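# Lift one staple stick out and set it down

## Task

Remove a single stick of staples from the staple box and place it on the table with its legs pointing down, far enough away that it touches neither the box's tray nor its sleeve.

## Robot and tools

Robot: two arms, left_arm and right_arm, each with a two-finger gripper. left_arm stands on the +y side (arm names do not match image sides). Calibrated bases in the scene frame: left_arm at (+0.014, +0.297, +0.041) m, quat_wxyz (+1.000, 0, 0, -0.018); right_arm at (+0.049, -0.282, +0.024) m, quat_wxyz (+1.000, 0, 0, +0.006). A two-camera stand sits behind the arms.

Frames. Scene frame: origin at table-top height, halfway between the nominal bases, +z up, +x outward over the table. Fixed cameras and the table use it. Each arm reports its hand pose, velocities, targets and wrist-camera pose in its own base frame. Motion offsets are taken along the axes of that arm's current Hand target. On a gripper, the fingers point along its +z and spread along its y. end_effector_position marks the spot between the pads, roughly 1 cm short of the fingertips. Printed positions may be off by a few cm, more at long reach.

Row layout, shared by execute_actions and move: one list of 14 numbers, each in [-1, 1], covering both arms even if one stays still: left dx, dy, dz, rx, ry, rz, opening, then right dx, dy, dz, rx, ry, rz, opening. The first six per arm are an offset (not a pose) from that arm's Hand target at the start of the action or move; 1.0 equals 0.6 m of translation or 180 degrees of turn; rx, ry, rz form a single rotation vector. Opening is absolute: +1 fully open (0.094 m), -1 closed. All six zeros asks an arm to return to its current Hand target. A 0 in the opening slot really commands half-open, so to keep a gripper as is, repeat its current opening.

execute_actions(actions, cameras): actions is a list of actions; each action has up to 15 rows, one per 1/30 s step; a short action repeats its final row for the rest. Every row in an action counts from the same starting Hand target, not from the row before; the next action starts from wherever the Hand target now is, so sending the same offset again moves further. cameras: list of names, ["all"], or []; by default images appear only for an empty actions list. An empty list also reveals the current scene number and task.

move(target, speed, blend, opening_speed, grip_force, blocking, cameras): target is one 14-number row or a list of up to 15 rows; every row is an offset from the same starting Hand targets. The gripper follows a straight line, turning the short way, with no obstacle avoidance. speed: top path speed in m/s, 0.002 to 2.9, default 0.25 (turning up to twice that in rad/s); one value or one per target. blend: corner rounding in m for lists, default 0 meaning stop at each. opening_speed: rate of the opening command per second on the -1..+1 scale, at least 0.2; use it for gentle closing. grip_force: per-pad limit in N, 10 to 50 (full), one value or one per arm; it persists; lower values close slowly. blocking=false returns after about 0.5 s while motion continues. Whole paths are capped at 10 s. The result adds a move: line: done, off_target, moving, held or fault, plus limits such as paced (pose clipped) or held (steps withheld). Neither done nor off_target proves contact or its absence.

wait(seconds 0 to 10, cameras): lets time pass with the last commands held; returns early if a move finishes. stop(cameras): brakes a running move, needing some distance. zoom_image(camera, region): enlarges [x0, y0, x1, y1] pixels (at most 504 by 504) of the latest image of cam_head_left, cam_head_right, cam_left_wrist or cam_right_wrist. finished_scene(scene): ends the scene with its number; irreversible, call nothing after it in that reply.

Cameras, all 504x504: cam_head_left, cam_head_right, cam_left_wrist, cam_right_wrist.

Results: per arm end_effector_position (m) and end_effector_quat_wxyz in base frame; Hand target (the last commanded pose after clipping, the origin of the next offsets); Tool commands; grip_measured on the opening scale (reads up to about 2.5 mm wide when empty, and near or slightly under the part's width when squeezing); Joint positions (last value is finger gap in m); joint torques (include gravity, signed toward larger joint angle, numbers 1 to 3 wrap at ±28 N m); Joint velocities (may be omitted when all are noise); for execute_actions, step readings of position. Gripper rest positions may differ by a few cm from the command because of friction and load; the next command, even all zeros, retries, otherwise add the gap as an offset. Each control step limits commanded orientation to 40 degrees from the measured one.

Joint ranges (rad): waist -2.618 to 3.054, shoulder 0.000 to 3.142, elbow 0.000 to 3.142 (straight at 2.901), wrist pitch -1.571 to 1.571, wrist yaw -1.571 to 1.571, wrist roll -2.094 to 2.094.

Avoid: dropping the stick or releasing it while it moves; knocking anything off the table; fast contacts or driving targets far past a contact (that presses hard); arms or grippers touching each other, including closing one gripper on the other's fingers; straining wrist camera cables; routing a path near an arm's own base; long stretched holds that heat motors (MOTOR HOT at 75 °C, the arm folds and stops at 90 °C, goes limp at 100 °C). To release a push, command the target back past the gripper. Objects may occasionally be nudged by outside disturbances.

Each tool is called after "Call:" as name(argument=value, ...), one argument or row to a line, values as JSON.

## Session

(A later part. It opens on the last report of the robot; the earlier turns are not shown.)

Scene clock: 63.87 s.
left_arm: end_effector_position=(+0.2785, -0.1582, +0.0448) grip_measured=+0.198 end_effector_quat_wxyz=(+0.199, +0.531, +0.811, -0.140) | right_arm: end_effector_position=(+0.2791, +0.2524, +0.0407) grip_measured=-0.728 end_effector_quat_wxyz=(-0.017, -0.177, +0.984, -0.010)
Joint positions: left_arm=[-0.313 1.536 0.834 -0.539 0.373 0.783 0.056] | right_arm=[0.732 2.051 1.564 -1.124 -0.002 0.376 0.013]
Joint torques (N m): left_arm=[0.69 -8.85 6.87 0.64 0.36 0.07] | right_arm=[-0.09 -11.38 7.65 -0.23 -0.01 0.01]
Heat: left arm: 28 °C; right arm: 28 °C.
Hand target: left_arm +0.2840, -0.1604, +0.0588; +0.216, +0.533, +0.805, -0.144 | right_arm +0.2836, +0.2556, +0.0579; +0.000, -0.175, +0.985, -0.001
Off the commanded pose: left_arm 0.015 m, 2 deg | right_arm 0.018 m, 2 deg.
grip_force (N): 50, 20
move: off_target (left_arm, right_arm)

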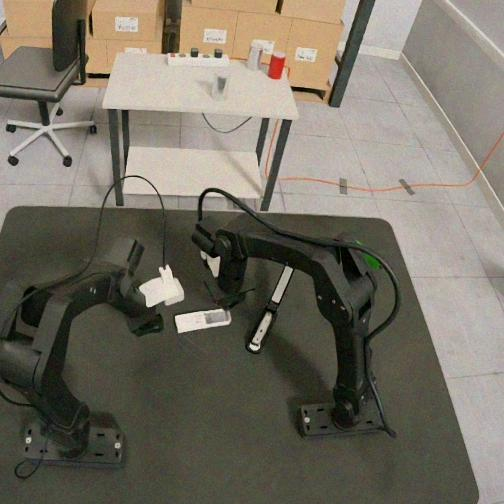

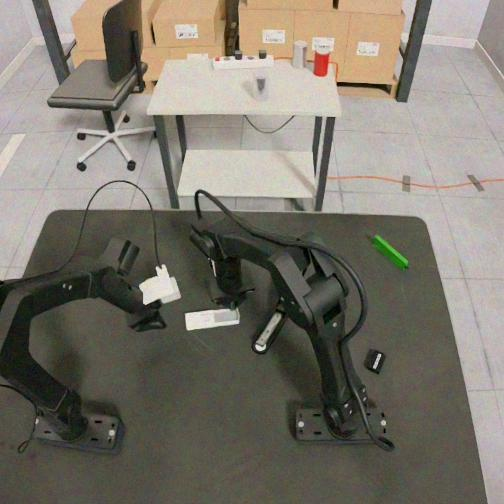

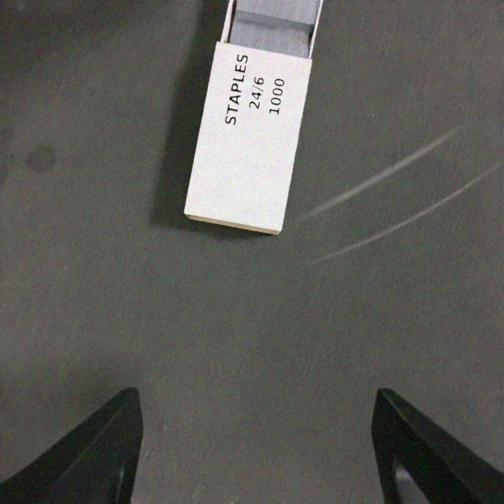

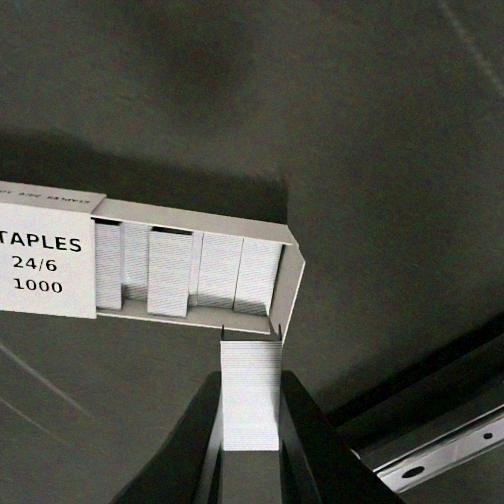

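Call:
move(
  target=[
    [0,0,0,0,0,0,0.2,0.1833,0.083,0,0,0,0,-0.85],
    [0,0,0,0,0,0,0.2,0.1833,0.083,0.06,0,0,0,-0.85],
  ],
  speed=0.15,
  blend=[0.02,0],
  cameras=["all"],
)

Scene clock: 66.03 s.
left_arm: end_effector_position=(+0.2785, -0.1582, +0.0448) grip_measured=+0.198 end_effector_quat_wxyz=(+0.199, +0.531, +0.811, -0.140) | right_arm: end_effector_position=(+0.1646, +0.2644, +0.0257) grip_measured=-0.728 end_effector_quat_wxyz=(-0.001, -0.176, +0.984, +0.000)
Joint positions: left_arm=[-0.313 1.536 0.834 -0.539 0.373 0.783 0.056] | right_arm=[1.01 1.801 1.155 -0.927 -0.002 0.656 0.013]
Joint torques (N m): left_arm=[0.64 -8.99 6.86 0.63 0.39 0.06] | right_arm=[0.27 -6.15 4.42 0.17 -0.01 0.08]
Heat: left arm: 28 °C; right arm: 28 °C.
Hand target: left_arm +0.2840, -0.1604, +0.0588; +0.216, +0.533, +0.805, -0.144 | right_arm +0.1632, +0.2643, +0.0220; +0.000, -0.175, +0.985, -0.001
Off the commanded pose: left_arm 0.015 m, 2 deg | right_arm 0.004 m, 0 deg.
grip_force (N): 50, 20
move: off_target (left_arm); blend cut to 0.018 m at target 1

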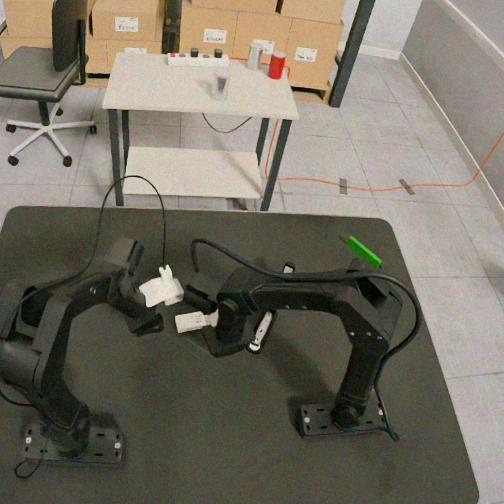

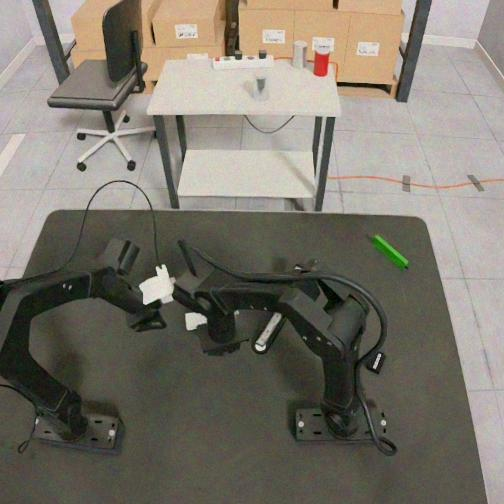

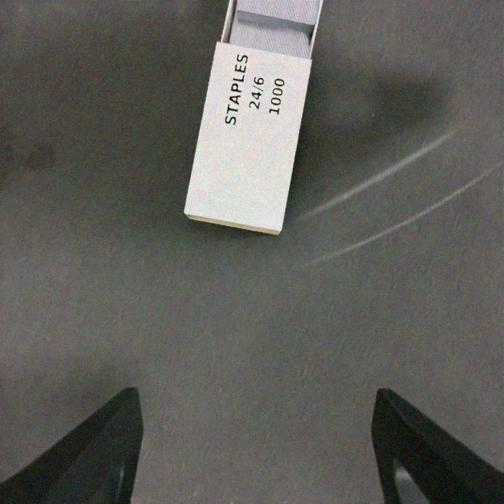

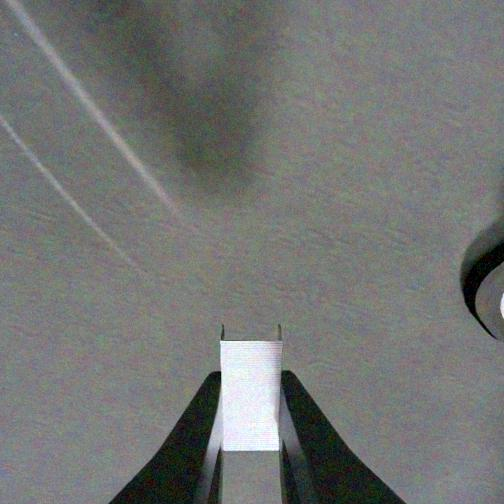

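Call:
move(
  target=[0,0,0,0,0,0,0.2,0,0,0.053,0,0,0,-0.85],
  speed=0.06,
  cameras=["cam_right_wrist"],
)

Call:
zoom_image(
  camera="cam_right_wrist",
  region=[150, 304, 350, 504],
)

Scene clock: 67.30 s.
left_arm: end_effector_position=(+0.2785, -0.1582, +0.0448) grip_measured=+0.198 end_effector_quat_wxyz=(+0.199, +0.531, +0.811, -0.140) | right_arm: end_effector_position=(+0.1659, +0.2664, -0.0001) grip_measured=-0.728 end_effector_quat_wxyz=(+0.006, -0.176, +0.984, +0.007)
Joint positions: left_arm=[-0.313 1.536 0.834 -0.539 0.373 0.783 0.056] | right_arm=[1.01 1.836 1.086 -0.803 -0.002 0.656 0.013]
Joint torques (N m): left_arm=[0.61 -9.01 6.79 0.62 0.38 0.05] | right_arm=[0.29 -4.77 4.12 0.16 0.03 0.08]
Heat: left arm: 28 °C; right arm: 28 °C.
Hand target: left_arm +0.2840, -0.1604, +0.0588; +0.216, +0.533, +0.805, -0.144 | right_arm +0.1632, +0.2643, -0.0098; +0.000, -0.175, +0.984, -0.001
Off the commanded pose: left_arm 0.015 m, 2 deg | right_arm 0.010 m, 1 deg.
grip_force (N): 50, 20
move: off_target (left_arm)
Images, in order (width x height): cam_right_wrist 504x504.

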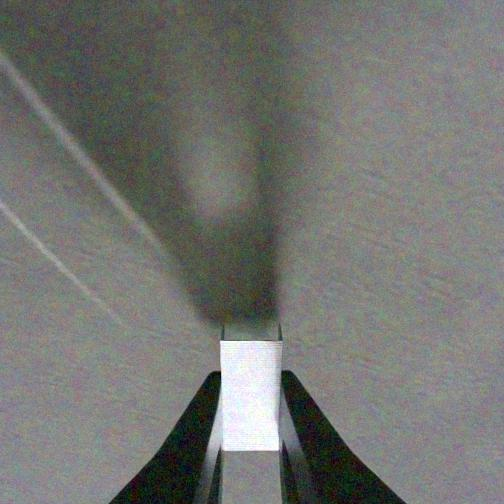

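Scaled by 2.520.

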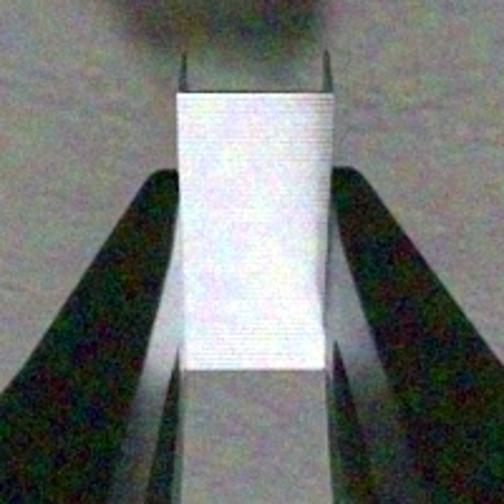

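Call:
move(
  target=[0,0,0,0,0,0,0.2,0,0,0.0133,0,0,0,-0.85],
  speed=0.03,
  cameras=["cam_right_wrist"],
)

Call:
zoom_image(
  camera="cam_right_wrist",
  region=[150, 304, 350, 504],
)

Scene clock: 68.40 s.
left_arm: end_effector_position=(+0.2785, -0.1582, +0.0448) grip_measured=+0.198 end_effector_quat_wxyz=(+0.199, +0.531, +0.811, -0.140) | right_arm: end_effector_position=(+0.1664, +0.2672, -0.0072) grip_measured=-0.728 end_effector_quat_wxyz=(+0.007, -0.176, +0.984, +0.009)
Joint positions: left_arm=[-0.313 1.536 0.834 -0.539 0.373 0.783 0.056] | right_arm=[1.01 1.85 1.073 -0.772 -0.002 0.656 0.013]
Joint torques (N m): left_arm=[0.64 -9.02 6.84 0.63 0.39 0.08] | right_arm=[0.29 -4.79 4.12 0.23 -0.02 0.05]
Heat: left arm: 28 °C; right arm: 28 °C.
Hand target: left_arm +0.2840, -0.1604, +0.0588; +0.216, +0.533, +0.805, -0.144 | right_arm +0.1632, +0.2643, -0.0178; +0.000, -0.175, +0.984, -0.001
Off the commanded pose: left_arm 0.015 m, 2 deg | right_arm 0.011 m, 1 deg.
grip_force (N): 50, 20
move: off_target (left_arm, right_arm)
Images, in order (width x height): cam_right_wrist 504x504.

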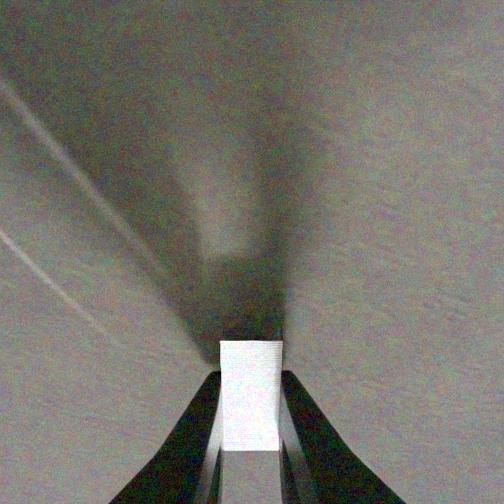

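Scaled by 2.520.

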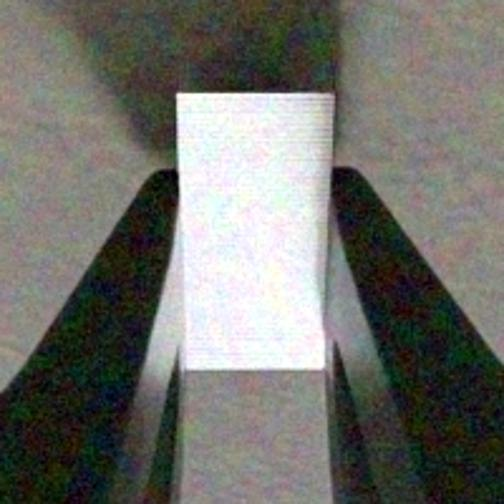

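Call:
move(
  target=[0,0,0,0,0,0,0.2,0,0,0.0075,0,0,0,-0.85],
  speed=0.02,
  cameras=["cam_right_wrist"],
)

Call:
zoom_image(
  camera="cam_right_wrist",
  region=[150, 304, 350, 504],
)

Scene clock: 69.37 s.
left_arm: end_effector_position=(+0.2785, -0.1582, +0.0448) grip_measured=+0.198 end_effector_quat_wxyz=(+0.199, +0.531, +0.811, -0.140) | right_arm: end_effector_position=(+0.1665, +0.2674, -0.0117) grip_measured=-0.728 end_effector_quat_wxyz=(+0.007, -0.176, +0.984, +0.009)
Joint positions: left_arm=[-0.313 1.536 0.834 -0.539 0.373 0.783 0.056] | right_arm=[1.01 1.86 1.065 -0.754 -0.002 0.656 0.013]
Joint torques (N m): left_arm=[0.81 -9.03 6.87 0.64 0.34 0.12] | right_arm=[0.53 -4.78 3.78 0.28 -0.03 0.05]
Heat: left arm: 28 °C; right arm: 28 °C.
Hand target: left_arm +0.2840, -0.1604, +0.0588; +0.216, +0.533, +0.805, -0.144 | right_arm +0.1632, +0.2644, -0.0223; +0.000, -0.175, +0.984, -0.001
Off the commanded pose: left_arm 0.015 m, 2 deg | right_arm 0.012 m, 1 deg.
grip_force (N): 50, 20
move: off_target (left_arm, right_arm)
Images, in order (width x height): cam_right_wrist 504x504.

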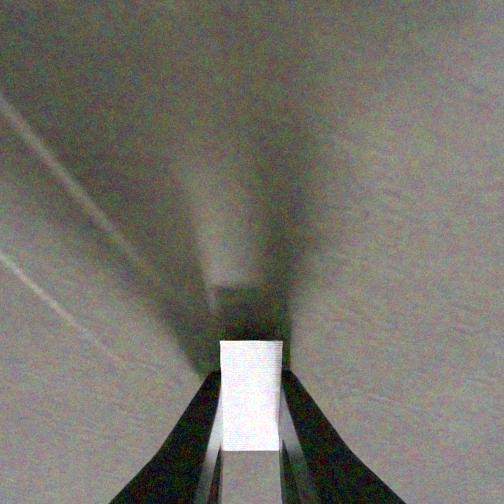

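Scaled by 2.520.

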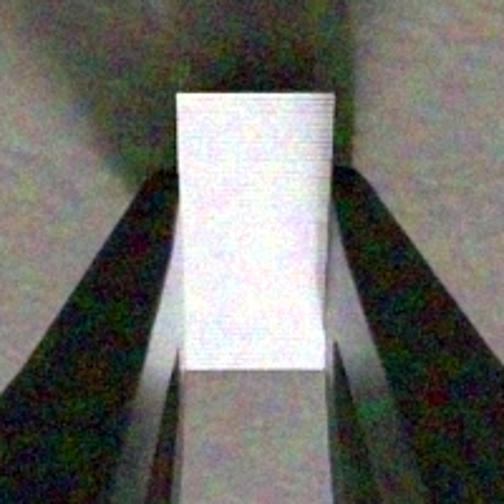

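Call:
move(
  target=[0,0,0,0,0,0,0.2,0,0,0.006,0,0,0,-0.85],
  speed=0.02,
  cameras=["cam_right_wrist"],
)

Call:
zoom_image(
  camera="cam_right_wrist",
  region=[150, 304, 350, 504],
)

Scene clock: 70.20 s.
left_arm: end_effector_position=(+0.2785, -0.1582, +0.0448) grip_measured=+0.198 end_effector_quat_wxyz=(+0.199, +0.531, +0.811, -0.140) | right_arm: end_effector_position=(+0.1669, +0.2682, -0.0140) grip_measured=-0.728 end_effector_quat_wxyz=(+0.008, -0.176, +0.984, +0.010)
Joint positions: left_arm=[-0.313 1.536 0.834 -0.539 0.373 0.783 0.056] | right_arm=[1.01 1.865 1.061 -0.741 -0.002 0.656 0.013]
Joint torques (N m): left_arm=[0.66 -9.1 6.84 0.66 0.34 0.1] | right_arm=[0.53 -4.56 3.62 0.25 -0.01 0.05]
Heat: left arm: 28 °C; right arm: 28 °C.
Hand target: left_arm +0.2840, -0.1604, +0.0588; +0.216, +0.533, +0.805, -0.144 | right_arm +0.1632, +0.2642, -0.0260; +0.000, -0.175, +0.984, -0.001
Off the commanded pose: left_arm 0.015 m, 2 deg | right_arm 0.013 m, 2 deg.
grip_force (N): 50, 20
move: off_target (left_arm, right_arm)
Images, in order (width x height): cam_right_wrist 504x504.

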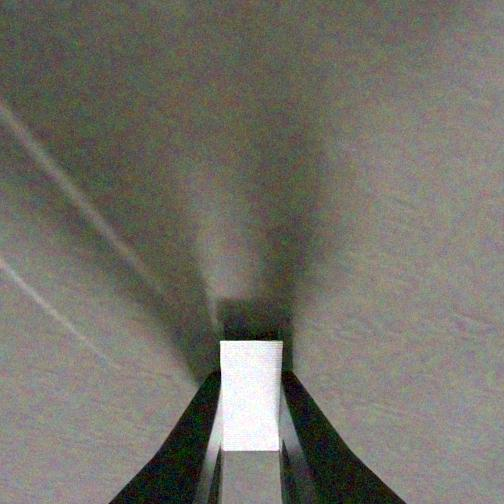

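Scaled by 2.520.

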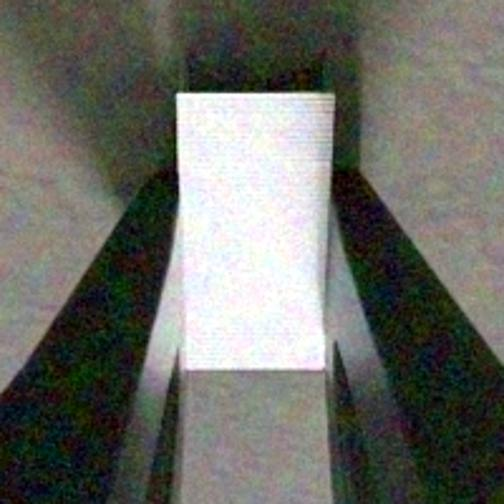

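Call:
move(
  target=[0,0,0,0,0,0,0.2,0,0,0.006,0,0,0,-0.85],
  speed=0.02,
  cameras=["cam_right_wrist"],
)

Call:
zoom_image(
  camera="cam_right_wrist",
  region=[150, 304, 350, 504],
)

Scene clock: 71.00 s.
left_arm: end_effector_position=(+0.2785, -0.1582, +0.0448) grip_measured=+0.198 end_effector_quat_wxyz=(+0.199, +0.531, +0.811, -0.140) | right_arm: end_effector_position=(+0.1670, +0.2682, -0.0140) grip_measured=-0.728 end_effector_quat_wxyz=(+0.008, -0.176, +0.984, +0.010)
Joint positions: left_arm=[-0.313 1.536 0.834 -0.539 0.373 0.783 0.056] | right_arm=[1.01 1.865 1.061 -0.741 -0.002 0.657 0.013]
Joint torques (N m): left_arm=[0.66 -8.92 6.8 0.63 0.37 0.1] | right_arm=[0.32 -4.12 3.03 0.34 0.04 0.05]
Heat: left arm: 28 °C; right arm: 28 °C.
Hand target: left_arm +0.2840, -0.1604, +0.0588; +0.216, +0.533, +0.805, -0.144 | right_arm +0.1632, +0.2642, -0.0296; +0.000, -0.175, +0.985, -0.001
Off the commanded pose: left_arm 0.015 m, 2 deg | right_arm 0.017 m, 2 deg.
grip_force (N): 50, 20
move: off_target (left_arm, right_arm)
Images, in order (width x height): cam_right_wrist 504x504.

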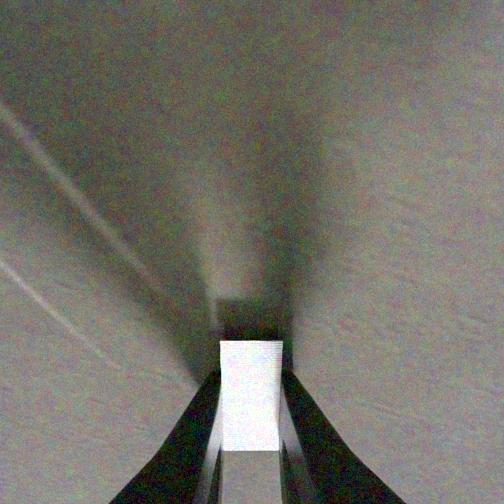

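Scaled by 2.520.

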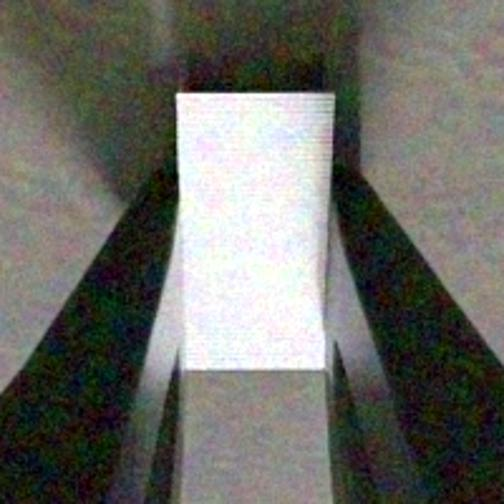

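Call:
move(
  target=[
    [0,0,0,0,0,0,0.2,0,0,-0.006,0,0,0,-0.85],
    [0,0,0,0,0,0,0.2,0,0,-0.006,0,0,0,-0.5],
    [0,0,0,0,0,0,0.2,0,0,-0.2,0,0,0,-0.5],
  ],
  speed=0.06,
  opening_speed=0.5,
  cameras=["cam_right_wrist","cam_head_left","cam_head_right"],
)

Call:
zoom_image(
  camera="cam_right_wrist",
  region=[100, 200, 400, 500],
)

Scene clock: 75.33 s.
left_arm: end_effector_position=(+0.2785, -0.1582, +0.0448) grip_measured=+0.198 end_effector_quat_wxyz=(+0.199, +0.531, +0.811, -0.140) | right_arm: end_effector_position=(+0.1612, +0.2601, +0.0751) grip_measured=-0.501 end_effector_quat_wxyz=(-0.015, -0.176, +0.984, -0.014)
Joint positions: left_arm=[-0.313 1.536 0.834 -0.539 0.373 0.783 0.056] | right_arm=[1.01 1.76 1.311 -1.162 -0.004 0.657 0.023]
Joint torques (N m): left_arm=[0.66 -8.95 6.84 0.62 0.34 0.09] | right_arm=[0.46 -8.96 7.8 -0.2 0.08 0.09]
Heat: left arm: 27 °C; right arm: 28 °C.
Hand target: left_arm +0.2840, -0.1604, +0.0588; +0.216, +0.533, +0.805, -0.144 | right_arm +0.1631, +0.2644, +0.0904; +0.000, -0.175, +0.985, -0.001
Off the commanded pose: left_arm 0.015 m, 2 deg | right_arm 0.016 m, 2 deg.
grip_force (N): 50, 20
move: off_target (left_arm, right_arm); target 2's new opening was sent with right_arm's hand 0.013 m and 2 deg from that target
Images, in order (width x height): cam_head_left 504x504, cam_head_right 504x504, cam_right_wrist 504x504.

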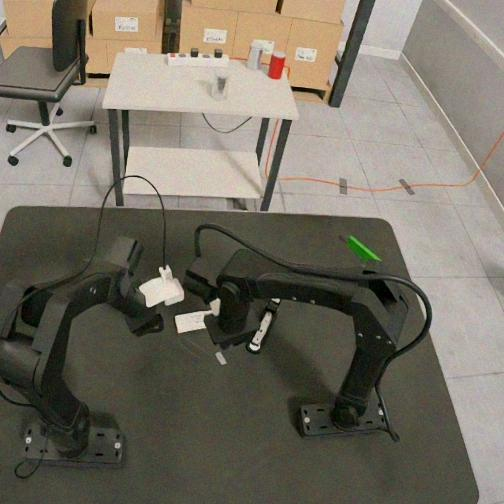

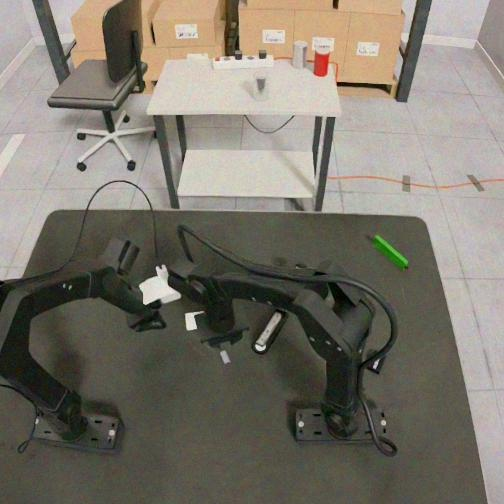

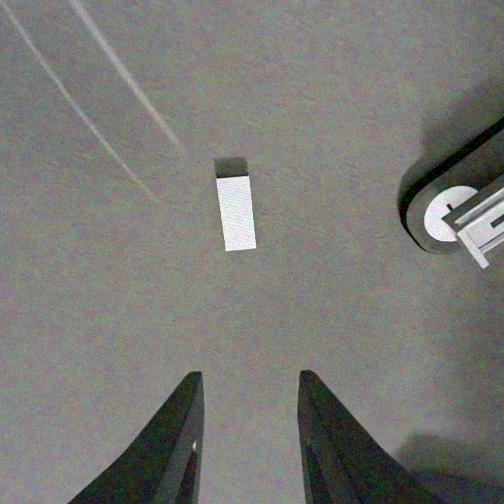

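Scaled by 1.680.

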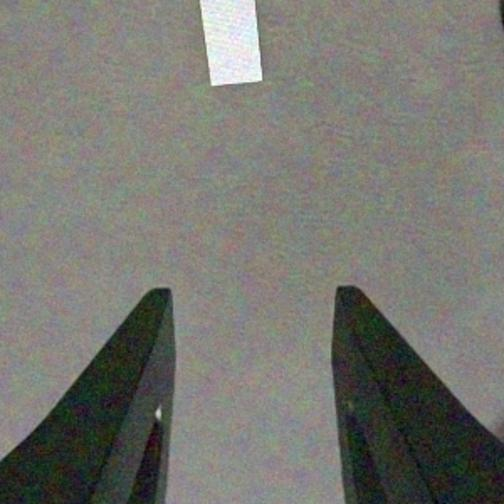

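Call:
finished_scene(
  scene=1,
)

The scene is finished: the task was done.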